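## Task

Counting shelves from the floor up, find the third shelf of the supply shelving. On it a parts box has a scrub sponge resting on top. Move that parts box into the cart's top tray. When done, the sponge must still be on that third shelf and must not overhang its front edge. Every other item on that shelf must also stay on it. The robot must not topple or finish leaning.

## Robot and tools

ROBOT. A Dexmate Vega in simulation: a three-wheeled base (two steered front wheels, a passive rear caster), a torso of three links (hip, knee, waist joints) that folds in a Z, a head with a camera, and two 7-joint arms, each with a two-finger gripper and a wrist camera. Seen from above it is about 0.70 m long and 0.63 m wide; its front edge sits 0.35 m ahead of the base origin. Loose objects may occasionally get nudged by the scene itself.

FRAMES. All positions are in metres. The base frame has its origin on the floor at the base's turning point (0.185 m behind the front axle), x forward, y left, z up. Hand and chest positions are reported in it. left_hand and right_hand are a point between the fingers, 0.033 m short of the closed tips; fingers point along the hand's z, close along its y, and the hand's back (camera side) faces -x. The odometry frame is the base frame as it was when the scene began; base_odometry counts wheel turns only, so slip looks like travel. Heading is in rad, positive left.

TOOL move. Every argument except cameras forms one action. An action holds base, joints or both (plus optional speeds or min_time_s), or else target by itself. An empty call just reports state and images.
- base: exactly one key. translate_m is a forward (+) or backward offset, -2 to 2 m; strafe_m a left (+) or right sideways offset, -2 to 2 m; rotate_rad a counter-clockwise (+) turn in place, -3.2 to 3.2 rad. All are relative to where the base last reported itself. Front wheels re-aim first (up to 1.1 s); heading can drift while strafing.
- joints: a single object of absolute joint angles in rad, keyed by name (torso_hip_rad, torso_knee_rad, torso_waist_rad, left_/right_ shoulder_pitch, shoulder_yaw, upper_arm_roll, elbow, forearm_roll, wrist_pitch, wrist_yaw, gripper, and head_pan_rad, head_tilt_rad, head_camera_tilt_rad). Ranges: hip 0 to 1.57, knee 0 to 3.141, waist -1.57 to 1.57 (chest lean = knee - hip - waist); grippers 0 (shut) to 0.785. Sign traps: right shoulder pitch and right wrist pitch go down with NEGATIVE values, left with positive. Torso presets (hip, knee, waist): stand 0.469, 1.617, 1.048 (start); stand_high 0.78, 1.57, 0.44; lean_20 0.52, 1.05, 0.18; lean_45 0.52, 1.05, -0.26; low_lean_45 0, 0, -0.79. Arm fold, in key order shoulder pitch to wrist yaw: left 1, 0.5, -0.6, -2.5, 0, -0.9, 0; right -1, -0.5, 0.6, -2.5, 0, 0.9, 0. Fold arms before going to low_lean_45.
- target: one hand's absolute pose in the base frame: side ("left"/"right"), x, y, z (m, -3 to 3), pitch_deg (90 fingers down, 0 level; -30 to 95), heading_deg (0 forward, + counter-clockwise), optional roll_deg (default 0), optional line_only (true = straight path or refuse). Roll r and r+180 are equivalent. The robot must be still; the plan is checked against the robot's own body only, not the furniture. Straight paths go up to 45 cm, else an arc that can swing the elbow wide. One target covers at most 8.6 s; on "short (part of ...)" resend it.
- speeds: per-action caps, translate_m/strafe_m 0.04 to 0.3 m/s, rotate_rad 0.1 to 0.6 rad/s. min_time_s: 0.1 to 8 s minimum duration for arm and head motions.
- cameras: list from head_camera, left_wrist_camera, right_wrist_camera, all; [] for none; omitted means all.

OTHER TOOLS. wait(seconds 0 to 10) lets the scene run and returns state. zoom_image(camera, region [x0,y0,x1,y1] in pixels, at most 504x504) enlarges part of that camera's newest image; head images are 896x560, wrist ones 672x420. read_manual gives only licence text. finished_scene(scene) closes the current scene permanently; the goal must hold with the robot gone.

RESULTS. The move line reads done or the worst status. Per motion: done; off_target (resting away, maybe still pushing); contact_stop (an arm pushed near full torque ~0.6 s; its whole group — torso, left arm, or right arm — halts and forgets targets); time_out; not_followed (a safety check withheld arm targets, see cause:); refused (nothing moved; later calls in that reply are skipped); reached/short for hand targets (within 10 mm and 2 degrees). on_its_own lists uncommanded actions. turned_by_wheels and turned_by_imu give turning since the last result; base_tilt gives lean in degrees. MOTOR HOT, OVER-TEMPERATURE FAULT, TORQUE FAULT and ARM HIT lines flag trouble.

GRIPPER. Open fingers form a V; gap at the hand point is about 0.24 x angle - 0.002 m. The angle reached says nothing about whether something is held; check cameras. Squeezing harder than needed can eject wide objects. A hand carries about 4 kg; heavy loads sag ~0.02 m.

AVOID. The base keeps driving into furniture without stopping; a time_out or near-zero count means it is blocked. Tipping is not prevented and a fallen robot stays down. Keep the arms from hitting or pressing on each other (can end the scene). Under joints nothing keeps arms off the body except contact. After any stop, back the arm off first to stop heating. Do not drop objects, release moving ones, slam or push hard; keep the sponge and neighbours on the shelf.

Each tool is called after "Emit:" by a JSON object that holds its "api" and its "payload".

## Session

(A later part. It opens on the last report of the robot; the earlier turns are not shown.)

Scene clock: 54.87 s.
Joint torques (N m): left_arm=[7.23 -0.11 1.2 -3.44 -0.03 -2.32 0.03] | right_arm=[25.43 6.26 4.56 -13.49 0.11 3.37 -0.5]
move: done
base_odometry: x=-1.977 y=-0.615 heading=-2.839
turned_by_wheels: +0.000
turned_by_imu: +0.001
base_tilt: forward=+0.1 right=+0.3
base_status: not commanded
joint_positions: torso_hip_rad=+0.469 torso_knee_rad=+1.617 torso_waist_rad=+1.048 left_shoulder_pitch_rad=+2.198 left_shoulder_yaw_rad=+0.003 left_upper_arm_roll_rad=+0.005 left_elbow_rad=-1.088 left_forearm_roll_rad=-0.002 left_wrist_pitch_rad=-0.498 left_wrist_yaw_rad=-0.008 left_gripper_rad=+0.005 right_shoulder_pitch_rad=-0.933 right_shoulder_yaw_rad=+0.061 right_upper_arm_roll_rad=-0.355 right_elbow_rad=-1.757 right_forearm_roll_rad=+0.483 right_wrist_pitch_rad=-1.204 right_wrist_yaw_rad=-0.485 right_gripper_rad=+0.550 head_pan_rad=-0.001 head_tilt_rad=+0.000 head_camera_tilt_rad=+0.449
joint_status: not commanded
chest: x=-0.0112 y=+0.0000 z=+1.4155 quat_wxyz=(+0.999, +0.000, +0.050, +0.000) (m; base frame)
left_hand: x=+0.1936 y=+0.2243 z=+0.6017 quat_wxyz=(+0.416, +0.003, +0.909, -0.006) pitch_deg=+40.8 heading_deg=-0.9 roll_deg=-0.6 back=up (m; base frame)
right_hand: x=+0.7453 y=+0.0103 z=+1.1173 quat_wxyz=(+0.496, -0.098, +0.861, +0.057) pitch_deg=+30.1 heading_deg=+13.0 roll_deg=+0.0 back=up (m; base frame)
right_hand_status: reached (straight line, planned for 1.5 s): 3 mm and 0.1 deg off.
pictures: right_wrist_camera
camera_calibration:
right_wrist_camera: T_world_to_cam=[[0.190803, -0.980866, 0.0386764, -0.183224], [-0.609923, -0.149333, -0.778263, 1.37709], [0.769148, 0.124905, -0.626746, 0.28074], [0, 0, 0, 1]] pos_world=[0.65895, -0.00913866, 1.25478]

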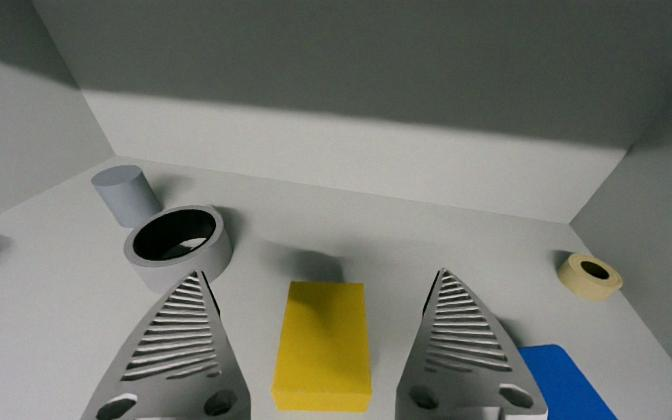

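Emit:
{"api": "move", "payload": {"target": {"side":"right","x":0.66,"y":-0.20,"z":1.10,"pitch_deg":30,"heading_deg":14,"line_only":true}, "cameras": ["right_wrist_camera"]}}

Scene clock: 58.77 s.
Joint torques (N m): left_arm=[8.09 1.15 0.93 -3.54 -0.03 -2.94 0.16] | right_arm=[8.33 -3.41 6.22 -12.25 0.12 3.48 0.12]
move: done
base_odometry: x=-1.977 y=-0.615 heading=-2.839
turned_by_wheels: +0.000
turned_by_imu: +0.001
base_tilt: forward=+0.2 right=+0.3
base_status: not commanded
joint_positions: torso_hip_rad=+0.469 torso_knee_rad=+1.617 torso_waist_rad=+1.048 left_shoulder_pitch_rad=+2.198 left_shoulder_yaw_rad=+0.003 left_upper_arm_roll_rad=+0.005 left_elbow_rad=-1.088 left_forearm_roll_rad=-0.002 left_wrist_pitch_rad=-0.498 left_wrist_yaw_rad=-0.008 left_gripper_rad=+0.005 right_shoulder_pitch_rad=-1.274 right_shoulder_yaw_rad=-0.396 right_upper_arm_roll_rad=+0.027 right_elbow_rad=-2.212 right_forearm_roll_rad=+0.672 right_wrist_pitch_rad=-1.306 right_wrist_yaw_rad=-0.164 right_gripper_rad=+0.550 head_pan_rad=-0.001 head_tilt_rad=+0.000 head_camera_tilt_rad=+0.449
joint_status: not commanded
chest: x=-0.0112 y=+0.0000 z=+1.4155 quat_wxyz=(+0.999, +0.000, +0.050, +0.000) (m; base frame)
left_hand: x=+0.1936 y=+0.2243 z=+0.6017 quat_wxyz=(+0.416, +0.003, +0.909, -0.006) pitch_deg=+40.8 heading_deg=-0.9 roll_deg=-0.6 back=up (m; base frame)
right_hand: x=+0.6612 y=-0.1979 z=+1.0992 quat_wxyz=(+0.496, -0.105, +0.860, +0.061) pitch_deg=+30.1 heading_deg=+14.0 roll_deg=+0.1 back=up (m; base frame)
right_hand_status: reached (straight line, planned for 2.0 s): 3 mm and 0.1 deg off.
pictures: right_wrist_camera
camera_calibration:
right_wrist_camera: T_world_to_cam=[[0.206671, -0.977694, 0.0374389, -0.379177], [-0.607192, -0.158169, -0.778653, 1.27759], [0.767206, 0.138192, -0.626337, 0.363582], [0, 0, 0, 1]] pos_world=[0.575164, -0.218889, 1.23672]

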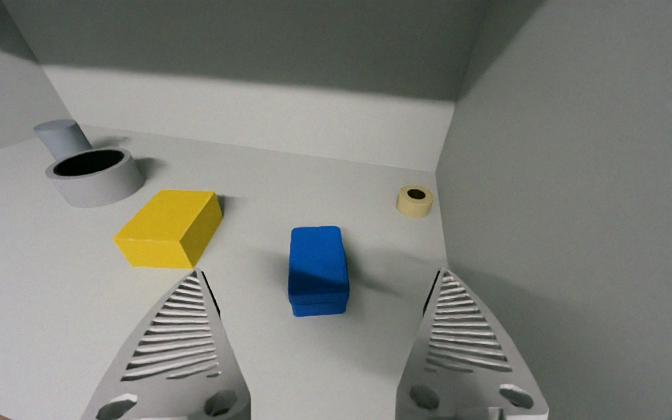

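Emit:
{"api": "zoom_image", "payload": {"camera": "right_wrist_camera", "region": [260, 210, 380, 330]}}

Scaled by 4.200 from the camera's 672x420 image, which has a finer 960x600 frame.

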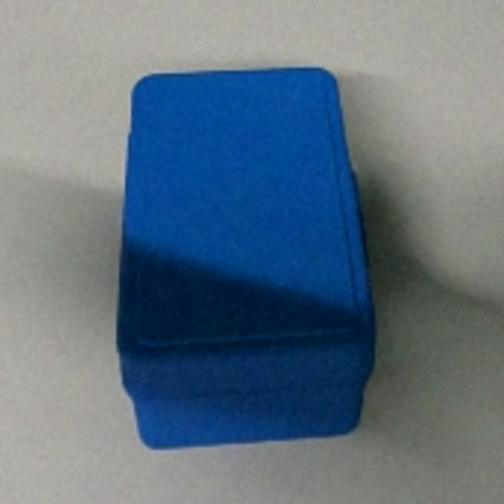

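Emit:
{"api": "move", "payload": {"target": {"side":"right","x":0.722,"y":-0.177,"z":1.045,"pitch_deg":30,"heading_deg":16,"line_only":true}, "cameras": ["right_wrist_camera"]}}

Scene clock: 64.23 s.
Joint torques (N m): left_arm=[6.96 0.49 1.05 -4.29 0.02 -2.87 0.06] | right_arm=[23.98 -4.81 2.55 -6.38 -0.07 3.19 0.44]
move: done
base_odometry: x=-1.977 y=-0.615 heading=-2.839
turned_by_wheels: +0.000
turned_by_imu: +0.001
base_tilt: forward=+0.1 right=+0.4
base_status: not commanded
joint_positions: torso_hip_rad=+0.469 torso_knee_rad=+1.617 torso_waist_rad=+1.048 left_shoulder_pitch_rad=+2.198 left_shoulder_yaw_rad=+0.003 left_upper_arm_roll_rad=+0.005 left_elbow_rad=-1.088 left_forearm_roll_rad=-0.002 left_wrist_pitch_rad=-0.498 left_wrist_yaw_rad=-0.008 left_gripper_rad=+0.005 right_shoulder_pitch_rad=-1.177 right_shoulder_yaw_rad=-0.437 right_upper_arm_roll_rad=-0.161 right_elbow_rad=-1.893 right_forearm_roll_rad=+0.572 right_wrist_pitch_rad=-1.029 right_wrist_yaw_rad=-0.063 right_gripper_rad=+0.550 head_pan_rad=-0.001 head_tilt_rad=+0.000 head_camera_tilt_rad=+0.449
joint_status: not commanded
chest: x=-0.0112 y=+0.0000 z=+1.4155 quat_wxyz=(+0.999, +0.000, +0.050, +0.000) (m; base frame)
left_hand: x=+0.1936 y=+0.2243 z=+0.6017 quat_wxyz=(+0.416, +0.003, +0.909, -0.006) pitch_deg=+40.8 heading_deg=-0.9 roll_deg=-0.6 back=up (m; base frame)
right_hand: x=+0.7209 y=-0.1773 z=+1.0456 quat_wxyz=(+0.495, -0.120, +0.858, +0.070) pitch_deg=+30.0 heading_deg=+16.0 roll_deg=+0.0 back=up (m; base frame)
right_hand_status: reached (straight line, planned for 1.4 s): 1 mm and 0.1 deg off.
pictures: right_wrist_camera
camera_calibration:
right_wrist_camera: T_world_to_cam=[[0.240842, -0.969822, 0.0379546, -0.393171], [-0.600854, -0.179696, -0.778899, 1.26717], [0.762214, 0.164786, -0.626, 0.289315], [0, 0, 0, 1]] pos_world=[0.635558, -0.201274, 1.18303]

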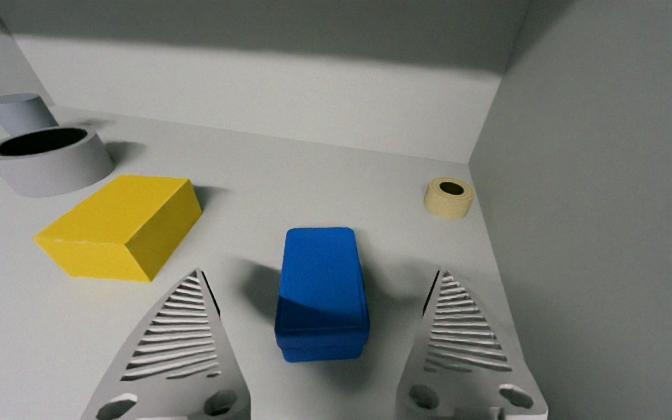

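Emit:
{"api": "move", "payload": {"target": {"side":"right","x":0.747,"y":-0.170,"z":1.010,"pitch_deg":30,"heading_deg":16,"line_only":true}, "cameras": ["right_wrist_camera"]}}

Scene clock: 66.77 s.
Joint torques (N m): left_arm=[7.03 0.32 1.38 -4.33 -0.02 -2.31 0.08] | right_arm=[17.84 -1.08 1.04 -3.09 -0.13 0.54 0.37]
move: done
base_odometry: x=-1.977 y=-0.615 heading=-2.839
turned_by_wheels: +0.000
turned_by_imu: +0.001
base_tilt: forward=+0.1 right=+0.3
base_status: not commanded
joint_positions: torso_hip_rad=+0.469 torso_knee_rad=+1.617 torso_waist_rad=+1.048 left_shoulder_pitch_rad=+2.198 left_shoulder_yaw_rad=+0.003 left_upper_arm_roll_rad=+0.005 left_elbow_rad=-1.088 left_forearm_roll_rad=-0.002 left_wrist_pitch_rad=-0.498 left_wrist_yaw_rad=-0.008 left_gripper_rad=+0.005 right_shoulder_pitch_rad=-1.131 right_shoulder_yaw_rad=-0.417 right_upper_arm_roll_rad=-0.239 right_elbow_rad=-1.716 right_forearm_roll_rad=+0.517 right_wrist_pitch_rad=-0.886 right_wrist_yaw_rad=-0.026 right_gripper_rad=+0.550 head_pan_rad=-0.001 head_tilt_rad=+0.000 head_camera_tilt_rad=+0.449
joint_status: not commanded
chest: x=-0.0112 y=+0.0000 z=+1.4155 quat_wxyz=(+0.999, +0.000, +0.050, +0.000) (m; base frame)
left_hand: x=+0.1936 y=+0.2243 z=+0.6017 quat_wxyz=(+0.416, +0.003, +0.909, -0.006) pitch_deg=+40.8 heading_deg=-0.9 roll_deg=-0.6 back=up (m; base frame)
right_hand: x=+0.7464 y=-0.1704 z=+1.0115 quat_wxyz=(+0.495, -0.120, +0.857, +0.070) pitch_deg=+30.0 heading_deg=+16.0 roll_deg=+0.0 back=up (m; base frame)
right_hand_status: reached (straight line, planned for 0.9 s): 2 mm and 0.1 deg off.
pictures: right_wrist_camera
camera_calibration:
right_wrist_camera: T_world_to_cam=[[0.241165, -0.969725, 0.0383757, -0.391931], [-0.599632, -0.179984, -0.779774, 1.25709], [0.763073, 0.165043, -0.624884, 0.245648], [0, 0, 0, 1]] pos_world=[0.660866, -0.194352, 1.14879]

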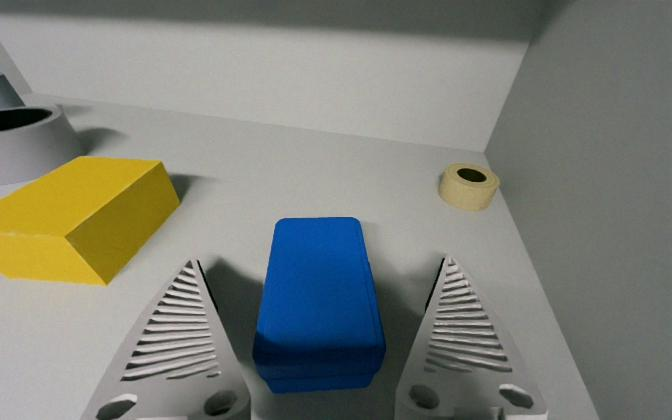

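Emit:
{"api": "move", "payload": {"joints": {"right_gripper_rad":0.20}, "cameras": ["right_wrist_camera"]}}

Scene clock: 68.03 s.
Joint torques (N m): left_arm=[7.38 -0.06 1.15 -3.68 -0.07 -2.9 0.05] | right_arm=[13.69 -1.27 -0.05 -1.12 -0.44 -0.92 0.04]
move: done
base_odometry: x=-1.977 y=-0.615 heading=-2.839
turned_by_wheels: +0.000
turned_by_imu: +0.000
base_tilt: forward=+0.2 right=+0.3
base_status: not commanded
joint_positions: torso_hip_rad=+0.469 torso_knee_rad=+1.617 torso_waist_rad=+1.048 left_shoulder_pitch_rad=+2.198 left_shoulder_yaw_rad=+0.003 left_upper_arm_roll_rad=+0.005 left_elbow_rad=-1.088 left_forearm_roll_rad=-0.002 left_wrist_pitch_rad=-0.498 left_wrist_yaw_rad=-0.008 left_gripper_rad=+0.005 right_shoulder_pitch_rad=-1.130 right_shoulder_yaw_rad=-0.417 right_upper_arm_roll_rad=-0.241 right_elbow_rad=-1.711 right_forearm_roll_rad=+0.515 right_wrist_pitch_rad=-0.882 right_wrist_yaw_rad=-0.025 right_gripper_rad=+0.200 head_pan_rad=-0.001 head_tilt_rad=+0.000 head_camera_tilt_rad=+0.449
joint_status: all done
chest: x=-0.0112 y=+0.0000 z=+1.4155 quat_wxyz=(+0.999, +0.000, +0.050, +0.000) (m; base frame)
left_hand: x=+0.1936 y=+0.2243 z=+0.6017 quat_wxyz=(+0.416, +0.003, +0.909, -0.006) pitch_deg=+40.8 heading_deg=-0.9 roll_deg=-0.6 back=up (m; base frame)
right_hand: x=+0.7472 y=-0.1701 z=+1.0109 quat_wxyz=(+0.496, -0.120, +0.857, +0.070) pitch_deg=+29.9 heading_deg=+16.0 roll_deg=+0.0 back=up (m; base frame)
pictures: right_wrist_camera
camera_calibration:
right_wrist_camera: T_world_to_cam=[[0.241416, -0.969657, 0.0385094, -0.392086], [-0.59892, -0.180103, -0.780293, 1.25714], [0.763553, 0.165312, -0.624227, 0.243623], [0, 0, 0, 1]] pos_world=[0.661564, -0.194048, 1.14811]

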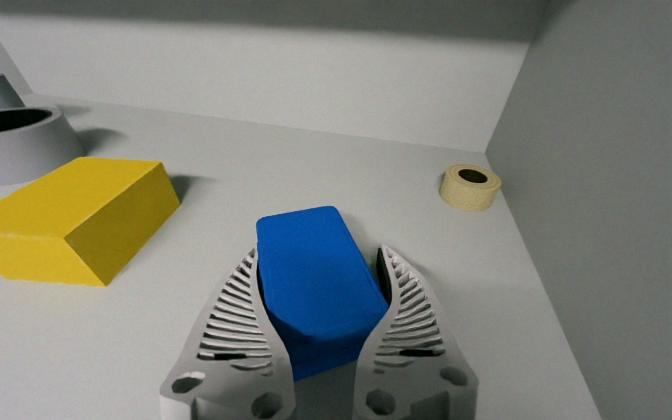

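Emit:
{"api": "move", "payload": {"joints": {"right_gripper_rad":0.18}, "cameras": []}}

Emit:
{"api": "move", "payload": {"target": {"side":"right","x":0.74,"y":-0.172,"z":1.075,"pitch_deg":30,"heading_deg":16,"line_only":true}, "cameras": ["right_wrist_camera"]}}

Scene clock: 68.90 s.
Joint torques (N m): left_arm=[6.57 -0.43 0.97 -3.61 0.03 -3.01 -0.02] | right_arm=[13.46 -0.92 -0.35 -1.04 -0.4 -0.95 -0.12]
move: done
base_odometry: x=-1.977 y=-0.615 heading=-2.839
turned_by_wheels: +0.000
turned_by_imu: +0.000
base_tilt: forward=+0.1 right=+0.2
base_status: not commanded
joint_positions: torso_hip_rad=+0.469 torso_knee_rad=+1.617 torso_waist_rad=+1.048 left_shoulder_pitch_rad=+2.198 left_shoulder_yaw_rad=+0.003 left_upper_arm_roll_rad=+0.005 left_elbow_rad=-1.088 left_forearm_roll_rad=-0.002 left_wrist_pitch_rad=-0.498 left_wrist_yaw_rad=-0.008 left_gripper_rad=+0.005 right_shoulder_pitch_rad=-1.130 right_shoulder_yaw_rad=-0.417 right_upper_arm_roll_rad=-0.241 right_elbow_rad=-1.711 right_forearm_roll_rad=+0.515 right_wrist_pitch_rad=-0.882 right_wrist_yaw_rad=-0.025 right_gripper_rad=+0.180 head_pan_rad=-0.001 head_tilt_rad=+0.000 head_camera_tilt_rad=+0.449
joint_status: all done
chest: x=-0.0112 y=+0.0000 z=+1.4155 quat_wxyz=(+0.999, +0.000, +0.050, +0.000) (m; base frame)
left_hand: x=+0.1936 y=+0.2243 z=+0.6017 quat_wxyz=(+0.416, +0.003, +0.909, -0.006) pitch_deg=+40.8 heading_deg=-0.9 roll_deg=-0.6 back=up (m; base frame)
right_hand: x=+0.7473 y=-0.1701 z=+1.0109 quat_wxyz=(+0.496, -0.120, +0.857, +0.070) pitch_deg=+29.9 heading_deg=+16.0 roll_deg=+0.0 back=up (m; base frame)
pictures: none
No camera images: "cameras" was empty.

Scene clock: 71.30 s.
Joint torques (N m): left_arm=[7.39 1.39 1.36 -3.78 -0.14 -3 -0.02] | right_arm=[24.27 -2.21 8.6 -13.12 -0.1 2.66 -0.41]
move: done
base_odometry: x=-1.977 y=-0.615 heading=-2.839
turned_by_wheels: +0.000
turned_by_imu: +0.001
base_tilt: forward=+0.1 right=+0.3
base_status: not commanded
joint_positions: torso_hip_rad=+0.469 torso_knee_rad=+1.617 torso_waist_rad=+1.048 left_shoulder_pitch_rad=+2.198 left_shoulder_yaw_rad=+0.003 left_upper_arm_roll_rad=+0.005 left_elbow_rad=-1.088 left_forearm_roll_rad=-0.002 left_wrist_pitch_rad=-0.498 left_wrist_yaw_rad=-0.008 left_gripper_rad=+0.005 right_shoulder_pitch_rad=-1.081 right_shoulder_yaw_rad=-0.415 right_upper_arm_roll_rad=-0.174 right_elbow_rad=-1.853 right_forearm_roll_rad=+0.580 right_wrist_pitch_rad=-1.088 right_wrist_yaw_rad=-0.071 right_gripper_rad=+0.180 head_pan_rad=-0.001 head_tilt_rad=+0.000 head_camera_tilt_rad=+0.449
joint_status: not commanded
chest: x=-0.0112 y=+0.0000 z=+1.4155 quat_wxyz=(+0.999, +0.000, +0.050, +0.000) (m; base frame)
left_hand: x=+0.1936 y=+0.2243 z=+0.6017 quat_wxyz=(+0.416, +0.003, +0.909, -0.006) pitch_deg=+40.8 heading_deg=-0.9 roll_deg=-0.6 back=up (m; base frame)
right_hand: x=+0.7400 y=-0.1719 z=+1.0724 quat_wxyz=(+0.494, -0.121, +0.858, +0.070) pitch_deg=+30.1 heading_deg=+16.0 roll_deg=+0.0 back=up (m; base frame)
right_hand_status: reached (straight line, planned for 1.0 s): 3 mm and 0.1 deg off.
pictures: right_wrist_camera
camera_calibration:
right_wrist_camera: T_world_to_cam=[[0.241758, -0.969577, 0.0383816, -0.394582], [-0.601229, -0.180725, -0.778372, 1.30009], [0.761628, 0.165102, -0.626629, 0.291773], [0, 0, 0, 1]] pos_world=[0.654821, -0.195791, 1.20993]

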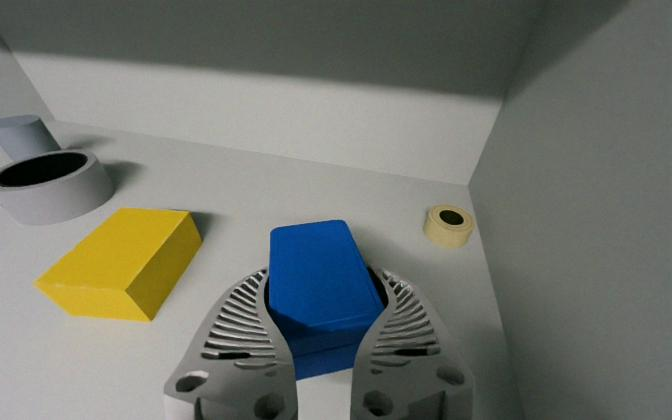

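Emit:
{"api": "zoom_image", "payload": {"camera": "right_wrist_camera", "region": [160, 190, 480, 420]}}

Scaled by 1.575 from the camera's 672x420 image, which has a finer 960x600 frame.

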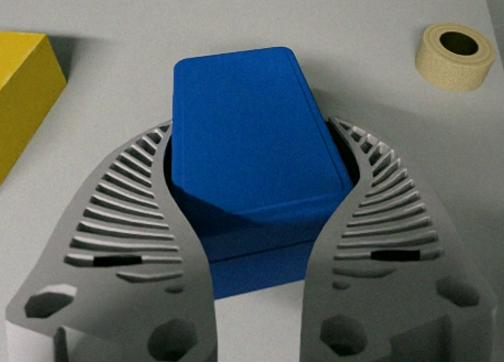

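Emit:
{"api": "move", "payload": {"joints": {"right_gripper_rad":0.16}, "cameras": []}}

Emit:
{"api": "move", "payload": {"target": {"side":"right","x":0.70,"y":-0.12,"z":1.115,"pitch_deg":30,"heading_deg":8,"line_only":true}, "cameras": ["right_wrist_camera", "head_camera"]}}

Scene clock: 73.80 s.
Joint torques (N m): left_arm=[7.55 0.14 0.97 -4.8 -0.07 -2.32 0.11] | right_arm=[24.18 -0.61 9.06 -13.21 -0.15 3.35 -0.48]
move: done
base_odometry: x=-1.977 y=-0.615 heading=-2.839
turned_by_wheels: +0.000
turned_by_imu: +0.001
base_tilt: forward=+0.1 right=+0.3
base_status: not commanded
joint_positions: torso_hip_rad=+0.469 torso_knee_rad=+1.617 torso_waist_rad=+1.048 left_shoulder_pitch_rad=+2.198 left_shoulder_yaw_rad=+0.003 left_upper_arm_roll_rad=+0.005 left_elbow_rad=-1.088 left_forearm_roll_rad=-0.002 left_wrist_pitch_rad=-0.498 left_wrist_yaw_rad=-0.008 left_gripper_rad=+0.005 right_shoulder_pitch_rad=-1.079 right_shoulder_yaw_rad=-0.415 right_upper_arm_roll_rad=-0.172 right_elbow_rad=-1.857 right_forearm_roll_rad=+0.582 right_wrist_pitch_rad=-1.093 right_wrist_yaw_rad=-0.072 right_gripper_rad=+0.160 head_pan_rad=-0.001 head_tilt_rad=+0.000 head_camera_tilt_rad=+0.449
joint_status: all done
chest: x=-0.0112 y=+0.0000 z=+1.4155 quat_wxyz=(+0.999, +0.000, +0.050, +0.000) (m; base frame)
left_hand: x=+0.1936 y=+0.2243 z=+0.6017 quat_wxyz=(+0.416, +0.003, +0.909, -0.006) pitch_deg=+40.8 heading_deg=-0.9 roll_deg=-0.6 back=up (m; base frame)
right_hand: x=+0.7397 y=-0.1719 z=+1.0740 quat_wxyz=(+0.494, -0.121, +0.858, +0.070) pitch_deg=+30.1 heading_deg=+16.0 roll_deg=+0.0 back=up (m; base frame)
pictures: none
No camera images: "cameras" was empty.

Scene clock: 76.90 s.
Joint torques (N m): left_arm=[7.43 0.72 1.36 -4.36 -0.02 -2.74 -0.02] | right_arm=[11.62 2.45 -0.5 -11.64 -0.28 2.94 -0.14]
move: done
base_odometry: x=-1.977 y=-0.615 heading=-2.839
turned_by_wheels: +0.000
turned_by_imu: +0.001
base_tilt: forward=+0.2 right=+0.3
base_status: not commanded
joint_positions: torso_hip_rad=+0.469 torso_knee_rad=+1.617 torso_waist_rad=+1.048 left_shoulder_pitch_rad=+2.198 left_shoulder_yaw_rad=+0.003 left_upper_arm_roll_rad=+0.005 left_elbow_rad=-1.088 left_forearm_roll_rad=-0.002 left_wrist_pitch_rad=-0.498 left_wrist_yaw_rad=-0.008 left_gripper_rad=+0.005 right_shoulder_pitch_rad=-1.117 right_shoulder_yaw_rad=-0.103 right_upper_arm_roll_rad=-0.158 right_elbow_rad=-2.095 right_forearm_roll_rad=+0.574 right_wrist_pitch_rad=-1.356 right_wrist_yaw_rad=-0.463 right_gripper_rad=+0.160 head_pan_rad=-0.001 head_tilt_rad=+0.000 head_camera_tilt_rad=+0.449
joint_status: not commanded
chest: x=-0.0112 y=+0.0000 z=+1.4155 quat_wxyz=(+0.999, +0.000, +0.050, +0.000) (m; base frame)
left_hand: x=+0.1936 y=+0.2243 z=+0.6017 quat_wxyz=(+0.416, +0.003, +0.909, -0.006) pitch_deg=+40.8 heading_deg=-0.9 roll_deg=-0.6 back=up (m; base frame)
right_hand: x=+0.7005 y=-0.1206 z=+1.1140 quat_wxyz=(+0.498, -0.061, +0.864, +0.035) pitch_deg=+30.0 heading_deg=+8.1 roll_deg=+0.0 back=up (m; base frame)
right_hand_status: reached (straight line, planned for 1.6 s): 1 mm and 0.1 deg off.
pictures: head_camera, right_wrist_camera
camera_calibration:
head_camera: T_world_to_cam=[[0.0135693, -0.999797, 0.0148835, 0.00755381], [-0.518413, -0.0197624, -0.854902, 1.27352], [0.855022, 0.00388459, -0.518576, 0.797301], [0, 0, 0, 1]] pos_world=[-0.0216009, 0.029623, 1.50209]
right_wrist_camera: T_world_to_cam=[[0.106312, -0.993573, 0.0388632, -0.245512], [-0.619728, -0.0967744, -0.778827, 1.34155], [0.777583, 0.0587143, -0.626033, 0.314745], [0, 0, 0, 1]] pos_world=[0.612757, -0.132587, 1.25142]

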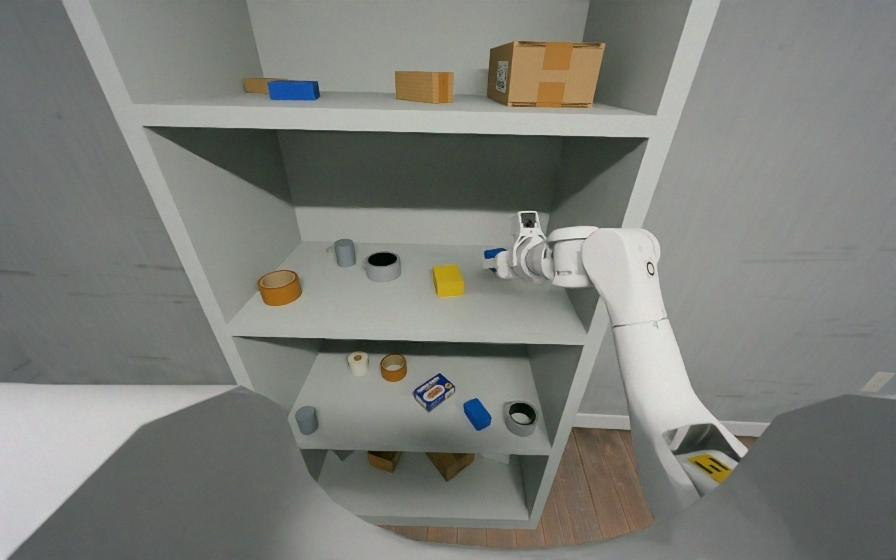

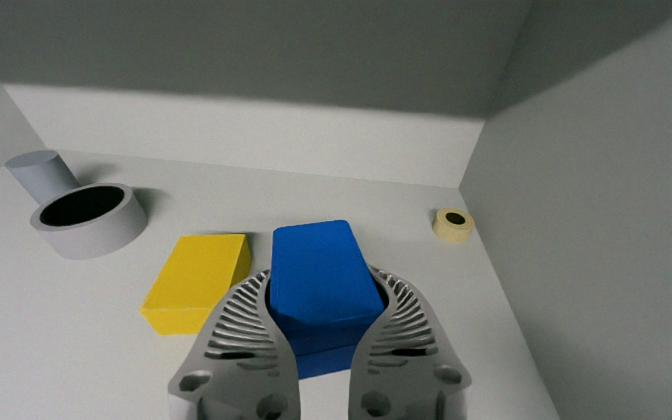

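Emit:
{"api": "move", "payload": {"base": {"translate_m":-0.6}, "joints": {"head_pan_rad":-1.5,"head_camera_tilt_rad":0.25}, "cameras": ["right_wrist_camera"]}}

Emit:
{"api": "move", "payload": {"base": {"translate_m":-1.15}, "joints": {"torso_hip_rad":0.15,"torso_knee_rad":1.0,"torso_waist_rad":0.6}, "cameras": ["right_wrist_camera","head_camera"]}}

Scene clock: 84.50 s.
Joint torques (N m): left_arm=[7.41 -0.1 1.11 -4 -0.13 -2.42 0.01] | right_arm=[12.76 2.26 0.09 -11.27 0.04 2.24 -0.07]
move: done
base_odometry: x=-1.404 y=-0.438 heading=-2.839
turned_by_wheels: -0.001
turned_by_imu: +0.003
base_tilt: forward=+0.1 right=+0.3
base_status: done
joint_positions: torso_hip_rad=+0.469 torso_knee_rad=+1.617 torso_waist_rad=+1.048 left_shoulder_pitch_rad=+2.198 left_shoulder_yaw_rad=+0.003 left_upper_arm_roll_rad=+0.005 left_elbow_rad=-1.088 left_forearm_roll_rad=-0.002 left_wrist_pitch_rad=-0.498 left_wrist_yaw_rad=-0.008 left_gripper_rad=+0.005 right_shoulder_pitch_rad=-1.117 right_shoulder_yaw_rad=-0.099 right_upper_arm_roll_rad=-0.158 right_elbow_rad=-2.098 right_forearm_roll_rad=+0.574 right_wrist_pitch_rad=-1.359 right_wrist_yaw_rad=-0.469 right_gripper_rad=+0.160 head_pan_rad=-1.499 head_tilt_rad=+0.000 head_camera_tilt_rad=+0.251
joint_status: all done
chest: x=-0.0111 y=+0.0000 z=+1.4155 quat_wxyz=(+0.999, +0.000, +0.050, +0.000) (m; base frame)
left_hand: x=+0.1936 y=+0.2243 z=+0.6016 quat_wxyz=(+0.416, +0.003, +0.909, -0.006) pitch_deg=+40.8 heading_deg=-0.9 roll_deg=-0.6 back=up (m; base frame)
right_hand: x=+0.7000 y=-0.1202 z=+1.1146 quat_wxyz=(+0.498, -0.060, +0.864, +0.035) pitch_deg=+30.0 heading_deg=+8.0 roll_deg=+0.0 back=up (m; base frame)
pictures: right_wrist_camera
camera_calibration:
right_wrist_camera: T_world_to_cam=[[0.104196, -0.993793, 0.0389726, -0.243717], [-0.619974, -0.095543, -0.778783, 1.34196], [0.777673, 0.0569841, -0.626081, 0.315318], [0, 0, 0, 1]] pos_world=[0.612159, -0.131957, 1.25201]

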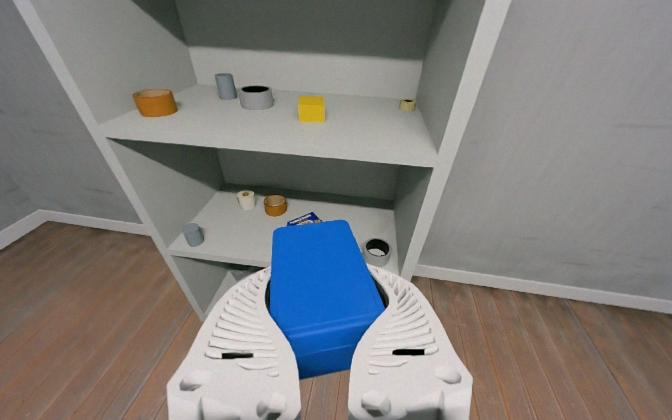

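Scene clock: 90.00 s.
Joint torques (N m): left_arm=[11.27 -0.38 0.91 -2.95 -0.14 -2.81 0.07] | right_arm=[10.42 2.57 -0.32 -11.9 0.14 3.31 -0.39]
move: done
base_odometry: x=-0.305 y=-0.098 heading=-2.840
turned_by_wheels: -0.001
turned_by_imu: +0.006
base_tilt: forward=+0.1 right=+0.2
base_status: done
joint_positions: torso_hip_rad=+0.150 torso_knee_rad=+1.000 torso_waist_rad=+0.600 left_shoulder_pitch_rad=+2.198 left_shoulder_yaw_rad=+0.003 left_upper_arm_roll_rad=+0.005 left_elbow_rad=-1.088 left_forearm_roll_rad=-0.002 left_wrist_pitch_rad=-0.498 left_wrist_yaw_rad=-0.008 left_gripper_rad=+0.005 right_shoulder_pitch_rad=-1.117 right_shoulder_yaw_rad=-0.099 right_upper_arm_roll_rad=-0.158 right_elbow_rad=-2.098 right_forearm_roll_rad=+0.574 right_wrist_pitch_rad=-1.359 right_wrist_yaw_rad=-0.469 right_gripper_rad=+0.160 head_pan_rad=-1.499 head_tilt_rad=+0.000 head_camera_tilt_rad=+0.251
joint_status: all done
chest: x=+0.0019 y=+0.0000 z=+1.2597 quat_wxyz=(+0.992, +0.000, +0.125, +0.000) (m; base frame)
left_hand: x=+0.0827 y=+0.2243 z=+0.4244 quat_wxyz=(+0.347, +0.003, +0.938, -0.006) pitch_deg=+49.4 heading_deg=-1.1 roll_deg=-0.8 back=up (m; base frame)
right_hand: x=+0.6600 y=-0.1202 z=+0.8559 quat_wxyz=(+0.432, -0.058, +0.899, +0.039) pitch_deg=+38.5 heading_deg=+8.8 roll_deg=+1.5 back=up (m; base frame)
pictures: head_camera, right_wrist_camera
camera_calibration:
head_camera: T_world_to_cam=[[-0.961043, -0.0805055, 0.264415, -0.377062], [-0.276183, 0.241893, -0.930167, 1.27436], [0.0109235, -0.966957, -0.254703, 0.302399], [0, 0, 0, 1]] pos_world=[-0.0137187, -0.046207, 1.36209]
right_wrist_camera: T_world_to_cam=[[0.108825, -0.993795, 0.0229958, -0.218863], [-0.729332, -0.0955414, -0.677456, 1.1012], [0.675449, 0.0569528, -0.735204, 0.345338], [0, 0, 0, 1]] pos_world=[0.593703, -0.131963, 1.00494]

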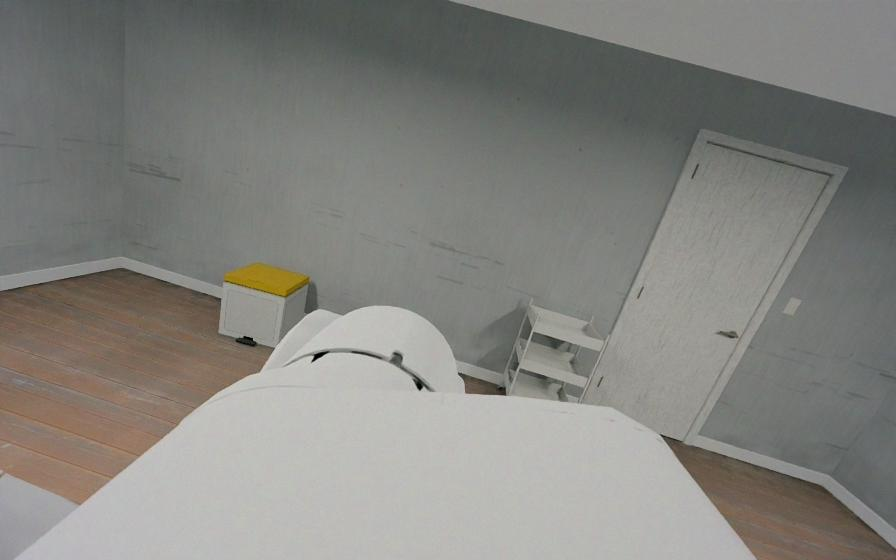

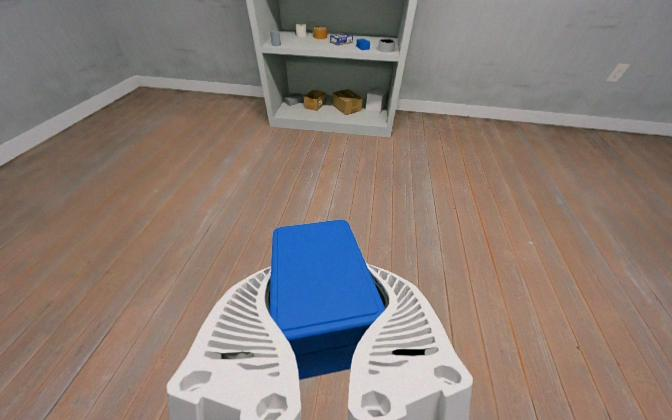

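Emit:
{"api": "zoom_image", "payload": {"camera": "head_camera", "region": [480, 280, 640, 420]}}

Scaled by 3.150 from the camera's 896x560 image, which has a finer 960x600 frame.

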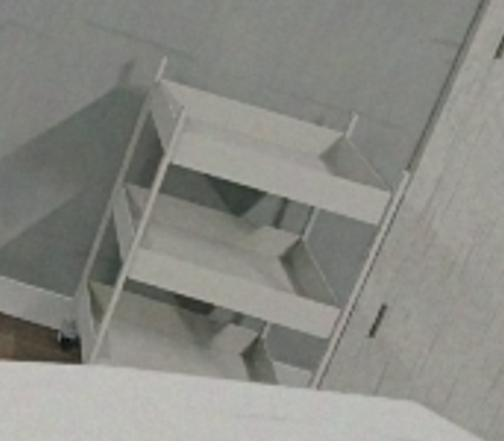

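Emit:
{"api": "move", "payload": {"base": {"translate_m":-0.37}, "cameras": []}}

Emit:
{"api": "move", "payload": {"base": {"rotate_rad":-1.615}, "joints": {"head_pan_rad":0.0,"head_camera_tilt_rad":0.25}, "cameras": ["right_wrist_camera","head_camera"]}}

Scene clock: 94.77 s.
Joint torques (N m): left_arm=[9.69 0.79 1.15 -2.82 0 -2.07 -0.01] | right_arm=[10.55 2.53 0.22 -12.32 0.2 2.76 0.06]
move: done
base_odometry: x=+0.049 y=+0.010 heading=-2.841
turned_by_wheels: -0.001
turned_by_imu: +0.002
base_tilt: forward=+0.1 right=+0.3
base_status: done
joint_positions: torso_hip_rad=+0.150 torso_knee_rad=+1.000 torso_waist_rad=+0.600 left_shoulder_pitch_rad=+2.198 left_shoulder_yaw_rad=+0.003 left_upper_arm_roll_rad=+0.005 left_elbow_rad=-1.088 left_forearm_roll_rad=-0.002 left_wrist_pitch_rad=-0.498 left_wrist_yaw_rad=-0.008 left_gripper_rad=+0.005 right_shoulder_pitch_rad=-1.117 right_shoulder_yaw_rad=-0.099 right_upper_arm_roll_rad=-0.158 right_elbow_rad=-2.098 right_forearm_roll_rad=+0.574 right_wrist_pitch_rad=-1.359 right_wrist_yaw_rad=-0.469 right_gripper_rad=+0.160 head_pan_rad=-1.499 head_tilt_rad=+0.000 head_camera_tilt_rad=+0.251
joint_status: not commanded
chest: x=+0.0019 y=+0.0000 z=+1.2596 quat_wxyz=(+0.992, +0.000, +0.125, +0.000) (m; base frame)
left_hand: x=+0.0827 y=+0.2243 z=+0.4244 quat_wxyz=(+0.347, +0.003, +0.938, -0.006) pitch_deg=+49.4 heading_deg=-1.1 roll_deg=-0.8 back=up (m; base frame)
right_hand: x=+0.6600 y=-0.1202 z=+0.8559 quat_wxyz=(+0.432, -0.058, +0.899, +0.039) pitch_deg=+38.5 heading_deg=+8.8 roll_deg=+1.5 back=up (m; base frame)
pictures: none
No camera images: "cameras" was empty.

Scene clock: 99.10 s.
Joint torques (N m): left_arm=[10.23 0.78 0.92 -3.42 -0.01 -2.9 0.12] | right_arm=[10.87 0.98 0.7 -11.59 0.24 3.09 -0.16]
move: done
base_odometry: x=+0.049 y=+0.011 heading=+1.828
turned_by_wheels: -1.614
turned_by_imu: -1.570
base_tilt: forward=+0.1 right=+0.3
base_status: done
joint_positions: torso_hip_rad=+0.150 torso_knee_rad=+1.000 torso_waist_rad=+0.600 left_shoulder_pitch_rad=+2.198 left_shoulder_yaw_rad=+0.003 left_upper_arm_roll_rad=+0.005 left_elbow_rad=-1.088 left_forearm_roll_rad=-0.002 left_wrist_pitch_rad=-0.498 left_wrist_yaw_rad=-0.008 left_gripper_rad=+0.005 right_shoulder_pitch_rad=-1.117 right_shoulder_yaw_rad=-0.099 right_upper_arm_roll_rad=-0.158 right_elbow_rad=-2.098 right_forearm_roll_rad=+0.574 right_wrist_pitch_rad=-1.359 right_wrist_yaw_rad=-0.469 right_gripper_rad=+0.160 head_pan_rad=-0.001 head_tilt_rad=+0.000 head_camera_tilt_rad=+0.251
joint_status: all done
chest: x=+0.0019 y=+0.0000 z=+1.2596 quat_wxyz=(+0.992, +0.000, +0.125, +0.000) (m; base frame)
left_hand: x=+0.0827 y=+0.2243 z=+0.4244 quat_wxyz=(+0.347, +0.003, +0.938, -0.006) pitch_deg=+49.4 heading_deg=-1.1 roll_deg=-0.8 back=up (m; base frame)
right_hand: x=+0.6600 y=-0.1202 z=+0.8559 quat_wxyz=(+0.432, -0.058, +0.899, +0.039) pitch_deg=+38.5 heading_deg=+8.8 roll_deg=+1.5 back=up (m; base frame)
pictures: head_camera, right_wrist_camera
camera_calibration:
head_camera: T_world_to_cam=[[0.0127552, -0.999796, 0.0156611, 0.00832771], [-0.47637, -0.0198467, -0.879021, 1.19513], [0.879152, 0.00375159, -0.476526, 0.646031], [0, 0, 0, 1]] pos_world=[0.00125758, 0.0296218, 1.35826]
right_wrist_camera: T_world_to_cam=[[0.108816, -0.993796, 0.0230093, -0.218871], [-0.729355, -0.0955452, -0.67743, 1.10118], [0.675426, 0.056933, -0.735227, 0.345341], [0, 0, 0, 1]] pos_world=[0.593716, -0.131961, 1.00491]

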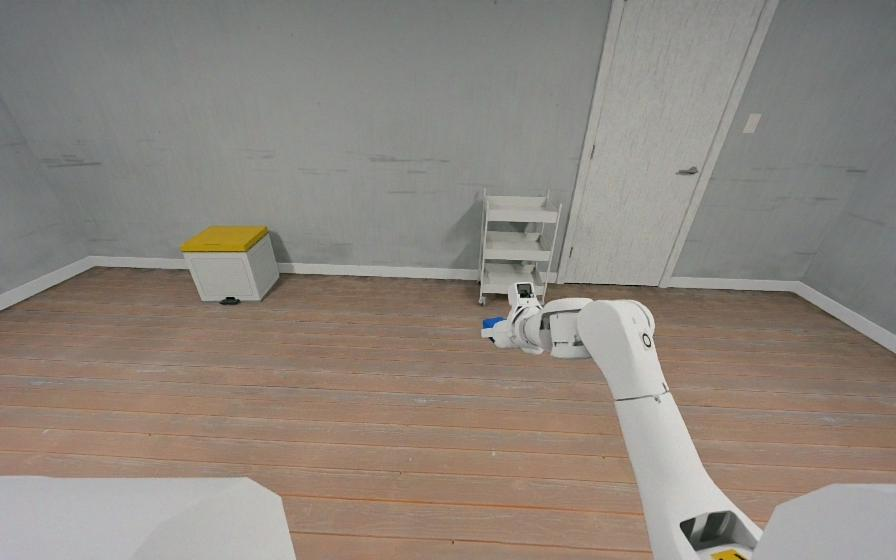

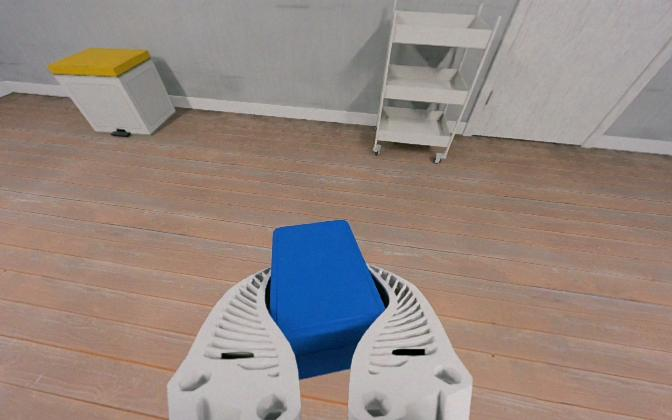

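Emit:
{"api": "zoom_image", "payload": {"camera": "head_camera", "region": [460, 170, 580, 320]}}

Scaled by 3.360 from the camera's 896x560 image, which has a finer 960x600 frame.

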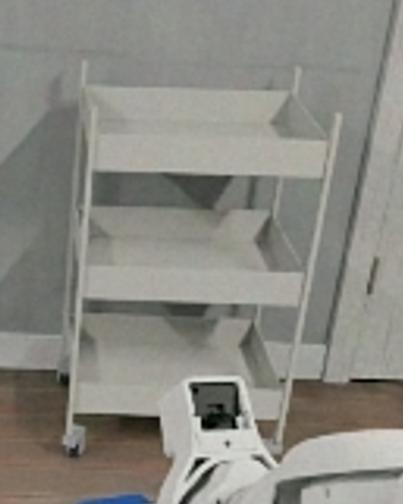

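Emit:
{"api": "move", "payload": {"base": {"translate_m":1.3}, "joints": {"head_pan_rad":-0.25,"head_camera_tilt_rad":0.45}, "cameras": ["right_wrist_camera","head_camera"]}}

Scene clock: 108.13 s.
Joint torques (N m): left_arm=[10.77 0.95 0.83 -2.9 -0.09 -2.2 0.09] | right_arm=[10.15 1.86 -0.09 -12.58 -0.02 2.64 0.01]
move: done
base_odometry: x=-0.278 y=+1.269 heading=+1.827
turned_by_wheels: -0.001
turned_by_imu: -0.006
base_tilt: forward=+0.2 right=+0.2
base_status: done
joint_positions: torso_hip_rad=+0.150 torso_knee_rad=+1.000 torso_waist_rad=+0.600 left_shoulder_pitch_rad=+2.198 left_shoulder_yaw_rad=+0.003 left_upper_arm_roll_rad=+0.005 left_elbow_rad=-1.088 left_forearm_roll_rad=-0.002 left_wrist_pitch_rad=-0.498 left_wrist_yaw_rad=-0.008 left_gripper_rad=+0.005 right_shoulder_pitch_rad=-1.117 right_shoulder_yaw_rad=-0.099 right_upper_arm_roll_rad=-0.158 right_elbow_rad=-2.098 right_forearm_roll_rad=+0.574 right_wrist_pitch_rad=-1.359 right_wrist_yaw_rad=-0.469 right_gripper_rad=+0.160 head_pan_rad=-0.249 head_tilt_rad=+0.000 head_camera_tilt_rad=+0.449
joint_status: all done
chest: x=+0.0020 y=+0.0000 z=+1.2596 quat_wxyz=(+0.992, +0.000, +0.125, +0.000) (m; base frame)
left_hand: x=+0.0827 y=+0.2243 z=+0.4244 quat_wxyz=(+0.347, +0.003, +0.938, -0.006) pitch_deg=+49.4 heading_deg=-1.1 roll_deg=-0.8 back=up (m; base frame)
right_hand: x=+0.6601 y=-0.1202 z=+0.8558 quat_wxyz=(+0.432, -0.058, +0.899, +0.039) pitch_deg=+38.6 heading_deg=+8.8 roll_deg=+1.5 back=up (m; base frame)
pictures: head_camera, right_wrist_camera
camera_calibration:
head_camera: T_world_to_cam=[[-0.223238, -0.97197, 0.0737451, -0.082101], [-0.632357, 0.0868312, -0.769796, 1.04078], [0.741815, -0.218481, -0.634016, 0.84888], [0, 0, 0, 1]] pos_world=[0.0101045, 0.0152921, 1.34545]
right_wrist_camera: T_world_to_cam=[[0.108813, -0.993796, 0.0230029, -0.218868], [-0.729431, -0.0955453, -0.677349, 1.10115], [0.675345, 0.0569253, -0.735302, 0.345371], [0, 0, 0, 1]] pos_world=[0.593781, -0.131962, 1.00485]

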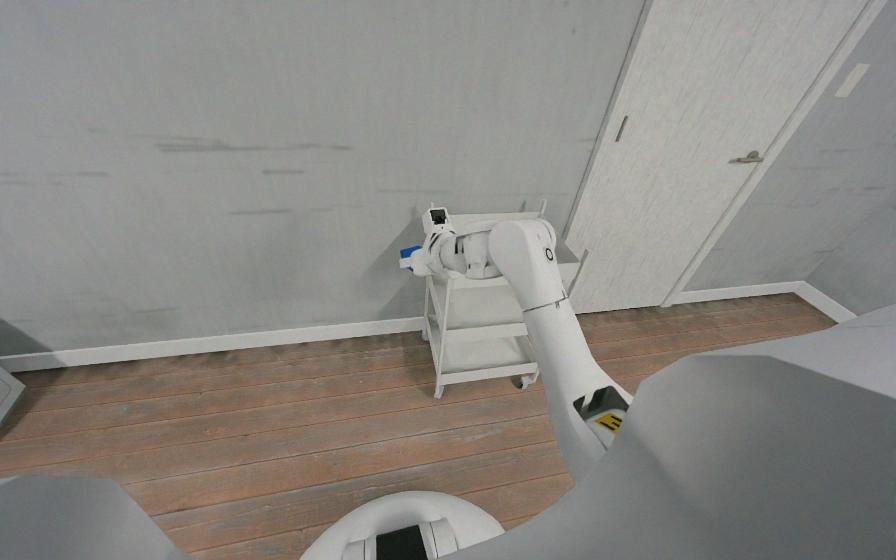

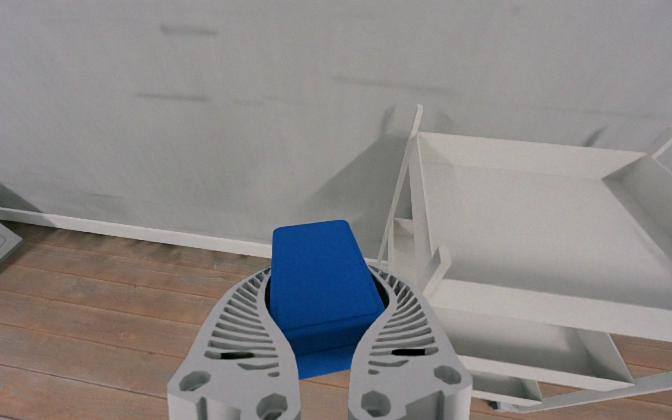

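Emit:
{"api": "move", "payload": {"target": {"side":"right","x":0.70,"y":-0.45,"z":0.87,"pitch_deg":30,"heading_deg":0,"line_only":true}, "cameras": ["right_wrist_camera"]}}

Scene clock: 113.53 s.
Joint torques (N m): left_arm=[10.67 -0.19 1.48 -2.64 -0.03 -2.78 0.1] | right_arm=[7.99 -12.12 9.18 -8.35 0.09 3.13 0.11]
move: done
base_odometry: x=-0.278 y=+1.269 heading=+1.827
turned_by_wheels: +0.000
turned_by_imu: +0.001
base_tilt: forward=+0.2 right=+0.3
base_status: not commanded
joint_positions: torso_hip_rad=+0.150 torso_knee_rad=+1.000 torso_waist_rad=+0.600 left_shoulder_pitch_rad=+2.198 left_shoulder_yaw_rad=+0.003 left_upper_arm_roll_rad=+0.005 left_elbow_rad=-1.088 left_forearm_roll_rad=-0.002 left_wrist_pitch_rad=-0.498 left_wrist_yaw_rad=-0.008 left_gripper_rad=+0.005 right_shoulder_pitch_rad=-1.242 right_shoulder_yaw_rad=-0.628 right_upper_arm_roll_rad=+0.216 right_elbow_rad=-1.772 right_forearm_roll_rad=+0.592 right_wrist_pitch_rad=-0.893 right_wrist_yaw_rad=+0.086 right_gripper_rad=+0.160 head_pan_rad=-0.249 head_tilt_rad=+0.000 head_camera_tilt_rad=+0.449
joint_status: not commanded
chest: x=+0.0020 y=+0.0000 z=+1.2596 quat_wxyz=(+0.992, +0.000, +0.125, +0.000) (m; base frame)
left_hand: x=+0.0827 y=+0.2243 z=+0.4244 quat_wxyz=(+0.347, +0.003, +0.938, -0.006) pitch_deg=+49.4 heading_deg=-1.1 roll_deg=-0.8 back=up (m; base frame)
right_hand: x=+0.6998 y=-0.4464 z=+0.8688 quat_wxyz=(+0.499, +0.000, +0.867, +0.001) pitch_deg=+30.2 heading_deg=+0.1 roll_deg=+0.1 back=up (m; base frame)
right_hand_status: reached (straight line, planned for 2.3 s): 4 mm and 0.2 deg off.
pictures: right_wrist_camera
camera_calibration:
right_wrist_camera: T_world_to_cam=[[-0.0336607, -0.998717, 0.037835, -0.46306], [-0.628801, -0.00826224, -0.777522, 1.16332], [0.776837, -0.0499626, -0.627716, 0.134476], [0, 0, 0, 1]] pos_world=[0.611443, -0.446135, 1.00644]

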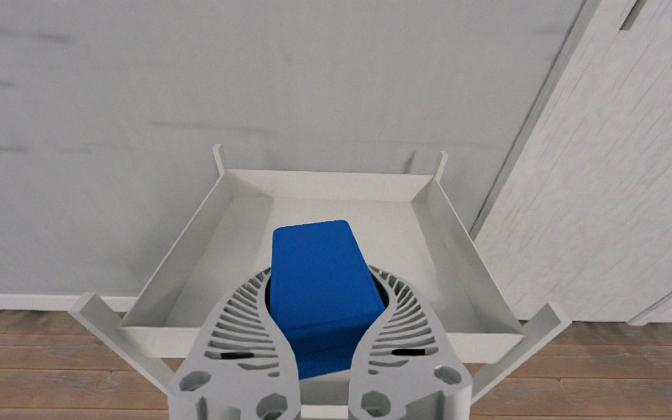

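Emit:
{"api": "move", "payload": {"base": {"translate_m":0.20}, "speeds": {"translate_m":0.2}, "cameras": ["right_wrist_camera"]}}

Emit:
{"api": "move", "payload": {"target": {"side":"right","x":0.75,"y":-0.45,"z":0.75,"pitch_deg":30,"heading_deg":0,"line_only":true}, "cameras": ["right_wrist_camera","head_camera"]}}

Scene clock: 116.57 s.
Joint torques (N m): left_arm=[11.54 0.33 1.2 -3.95 -0.08 -2.08 0.02] | right_arm=[9.08 -10.91 10.14 -6.88 -0.13 3.27 0.17]
move: done
base_odometry: x=-0.329 y=+1.462 heading=+1.827
turned_by_wheels: -0.001
turned_by_imu: -0.001
base_tilt: forward=+0.2 right=+0.3
base_status: done
joint_positions: torso_hip_rad=+0.150 torso_knee_rad=+1.000 torso_waist_rad=+0.600 left_shoulder_pitch_rad=+2.198 left_shoulder_yaw_rad=+0.003 left_upper_arm_roll_rad=+0.005 left_elbow_rad=-1.088 left_forearm_roll_rad=-0.002 left_wrist_pitch_rad=-0.498 left_wrist_yaw_rad=-0.008 left_gripper_rad=+0.005 right_shoulder_pitch_rad=-1.243 right_shoulder_yaw_rad=-0.632 right_upper_arm_roll_rad=+0.219 right_elbow_rad=-1.766 right_forearm_roll_rad=+0.591 right_wrist_pitch_rad=-0.887 right_wrist_yaw_rad=+0.091 right_gripper_rad=+0.160 head_pan_rad=-0.249 head_tilt_rad=+0.000 head_camera_tilt_rad=+0.449
joint_status: not commanded
chest: x=+0.0020 y=+0.0000 z=+1.2596 quat_wxyz=(+0.992, +0.000, +0.125, +0.000) (m; base frame)
left_hand: x=+0.0827 y=+0.2243 z=+0.4244 quat_wxyz=(+0.347, +0.003, +0.938, -0.006) pitch_deg=+49.4 heading_deg=-1.1 roll_deg=-0.8 back=up (m; base frame)
right_hand: x=+0.6999 y=-0.4497 z=+0.8696 quat_wxyz=(+0.500, +0.000, +0.866, +0.000) pitch_deg=+30.0 heading_deg=+0.0 roll_deg=+0.0 back=up (m; base frame)
pictures: right_wrist_camera
camera_calibration:
right_wrist_camera: T_world_to_cam=[[-0.0346396, -0.998655, 0.0385709, -0.466259], [-0.627173, -0.0083266, -0.778836, 1.16397], [0.77811, -0.0511692, -0.626041, 0.131808], [0, 0, 0, 1]] pos_world=[0.611301, -0.449195, 1.00705]

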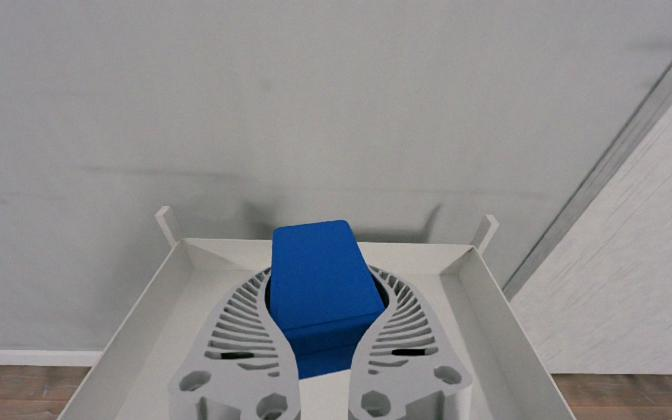

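Scene clock: 120.23 s.
Joint torques (N m): left_arm=[10.12 1.05 1.32 -2.38 0.02 -2.02 0.01] | right_arm=[20.96 -7.33 3.08 -7.35 0.14 3.18 -0.04]
move: done
base_odometry: x=-0.329 y=+1.462 heading=+1.827
turned_by_wheels: +0.000
turned_by_imu: +0.001
base_tilt: forward=+0.1 right=+0.3
base_status: not commanded
joint_positions: torso_hip_rad=+0.150 torso_knee_rad=+1.000 torso_waist_rad=+0.600 left_shoulder_pitch_rad=+2.198 left_shoulder_yaw_rad=+0.003 left_upper_arm_roll_rad=+0.005 left_elbow_rad=-1.088 left_forearm_roll_rad=-0.002 left_wrist_pitch_rad=-0.498 left_wrist_yaw_rad=-0.008 left_gripper_rad=+0.005 right_shoulder_pitch_rad=-1.056 right_shoulder_yaw_rad=-0.537 right_upper_arm_roll_rad=-0.012 right_elbow_rad=-1.201 right_forearm_roll_rad=+0.424 right_wrist_pitch_rad=-0.454 right_wrist_yaw_rad=+0.196 right_gripper_rad=+0.160 head_pan_rad=-0.249 head_tilt_rad=+0.000 head_camera_tilt_rad=+0.449
joint_status: not commanded
chest: x=+0.0020 y=+0.0000 z=+1.2596 quat_wxyz=(+0.992, +0.000, +0.125, +0.000) (m; base frame)
left_hand: x=+0.0827 y=+0.2243 z=+0.4244 quat_wxyz=(+0.347, +0.003, +0.938, -0.006) pitch_deg=+49.4 heading_deg=-1.1 roll_deg=-0.8 back=up (m; base frame)
right_hand: x=+0.7493 y=-0.4503 z=+0.7505 quat_wxyz=(+0.500, +0.000, +0.866, +0.000) pitch_deg=+30.0 heading_deg=+0.0 roll_deg=+0.0 back=up (m; base frame)
right_hand_status: reached (straight line, planned for 2.1 s): 1 mm and 0.1 deg off.
pictures: head_camera, right_wrist_camera
camera_calibration:
head_camera: T_world_to_cam=[[-0.22328, -0.97196, 0.0737582, -0.0821189], [-0.632366, 0.0868517, -0.769786, 1.04077], [0.741795, -0.21852, -0.634027, 0.848887], [0, 0, 0, 1]] pos_world=[0.0101133, 0.0152893, 1.34545]
right_wrist_camera: T_world_to_cam=[[-0.035628, -0.998632, 0.038279, -0.459556], [-0.627171, -0.00747882, -0.778846, 1.10263], [0.778066, -0.0517562, -0.626046, 0.0185267], [0, 0, 0, 1]] pos_world=[0.660749, -0.449722, 0.887968]

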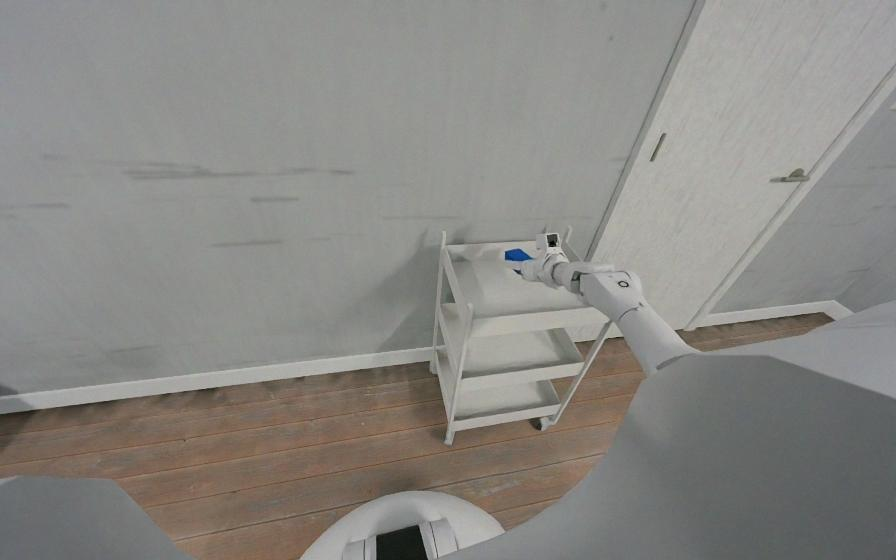

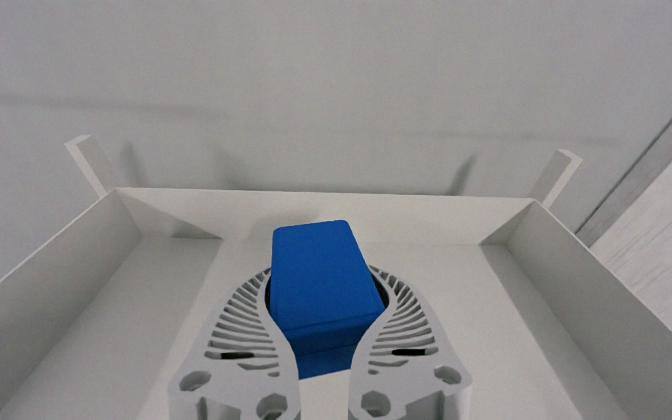

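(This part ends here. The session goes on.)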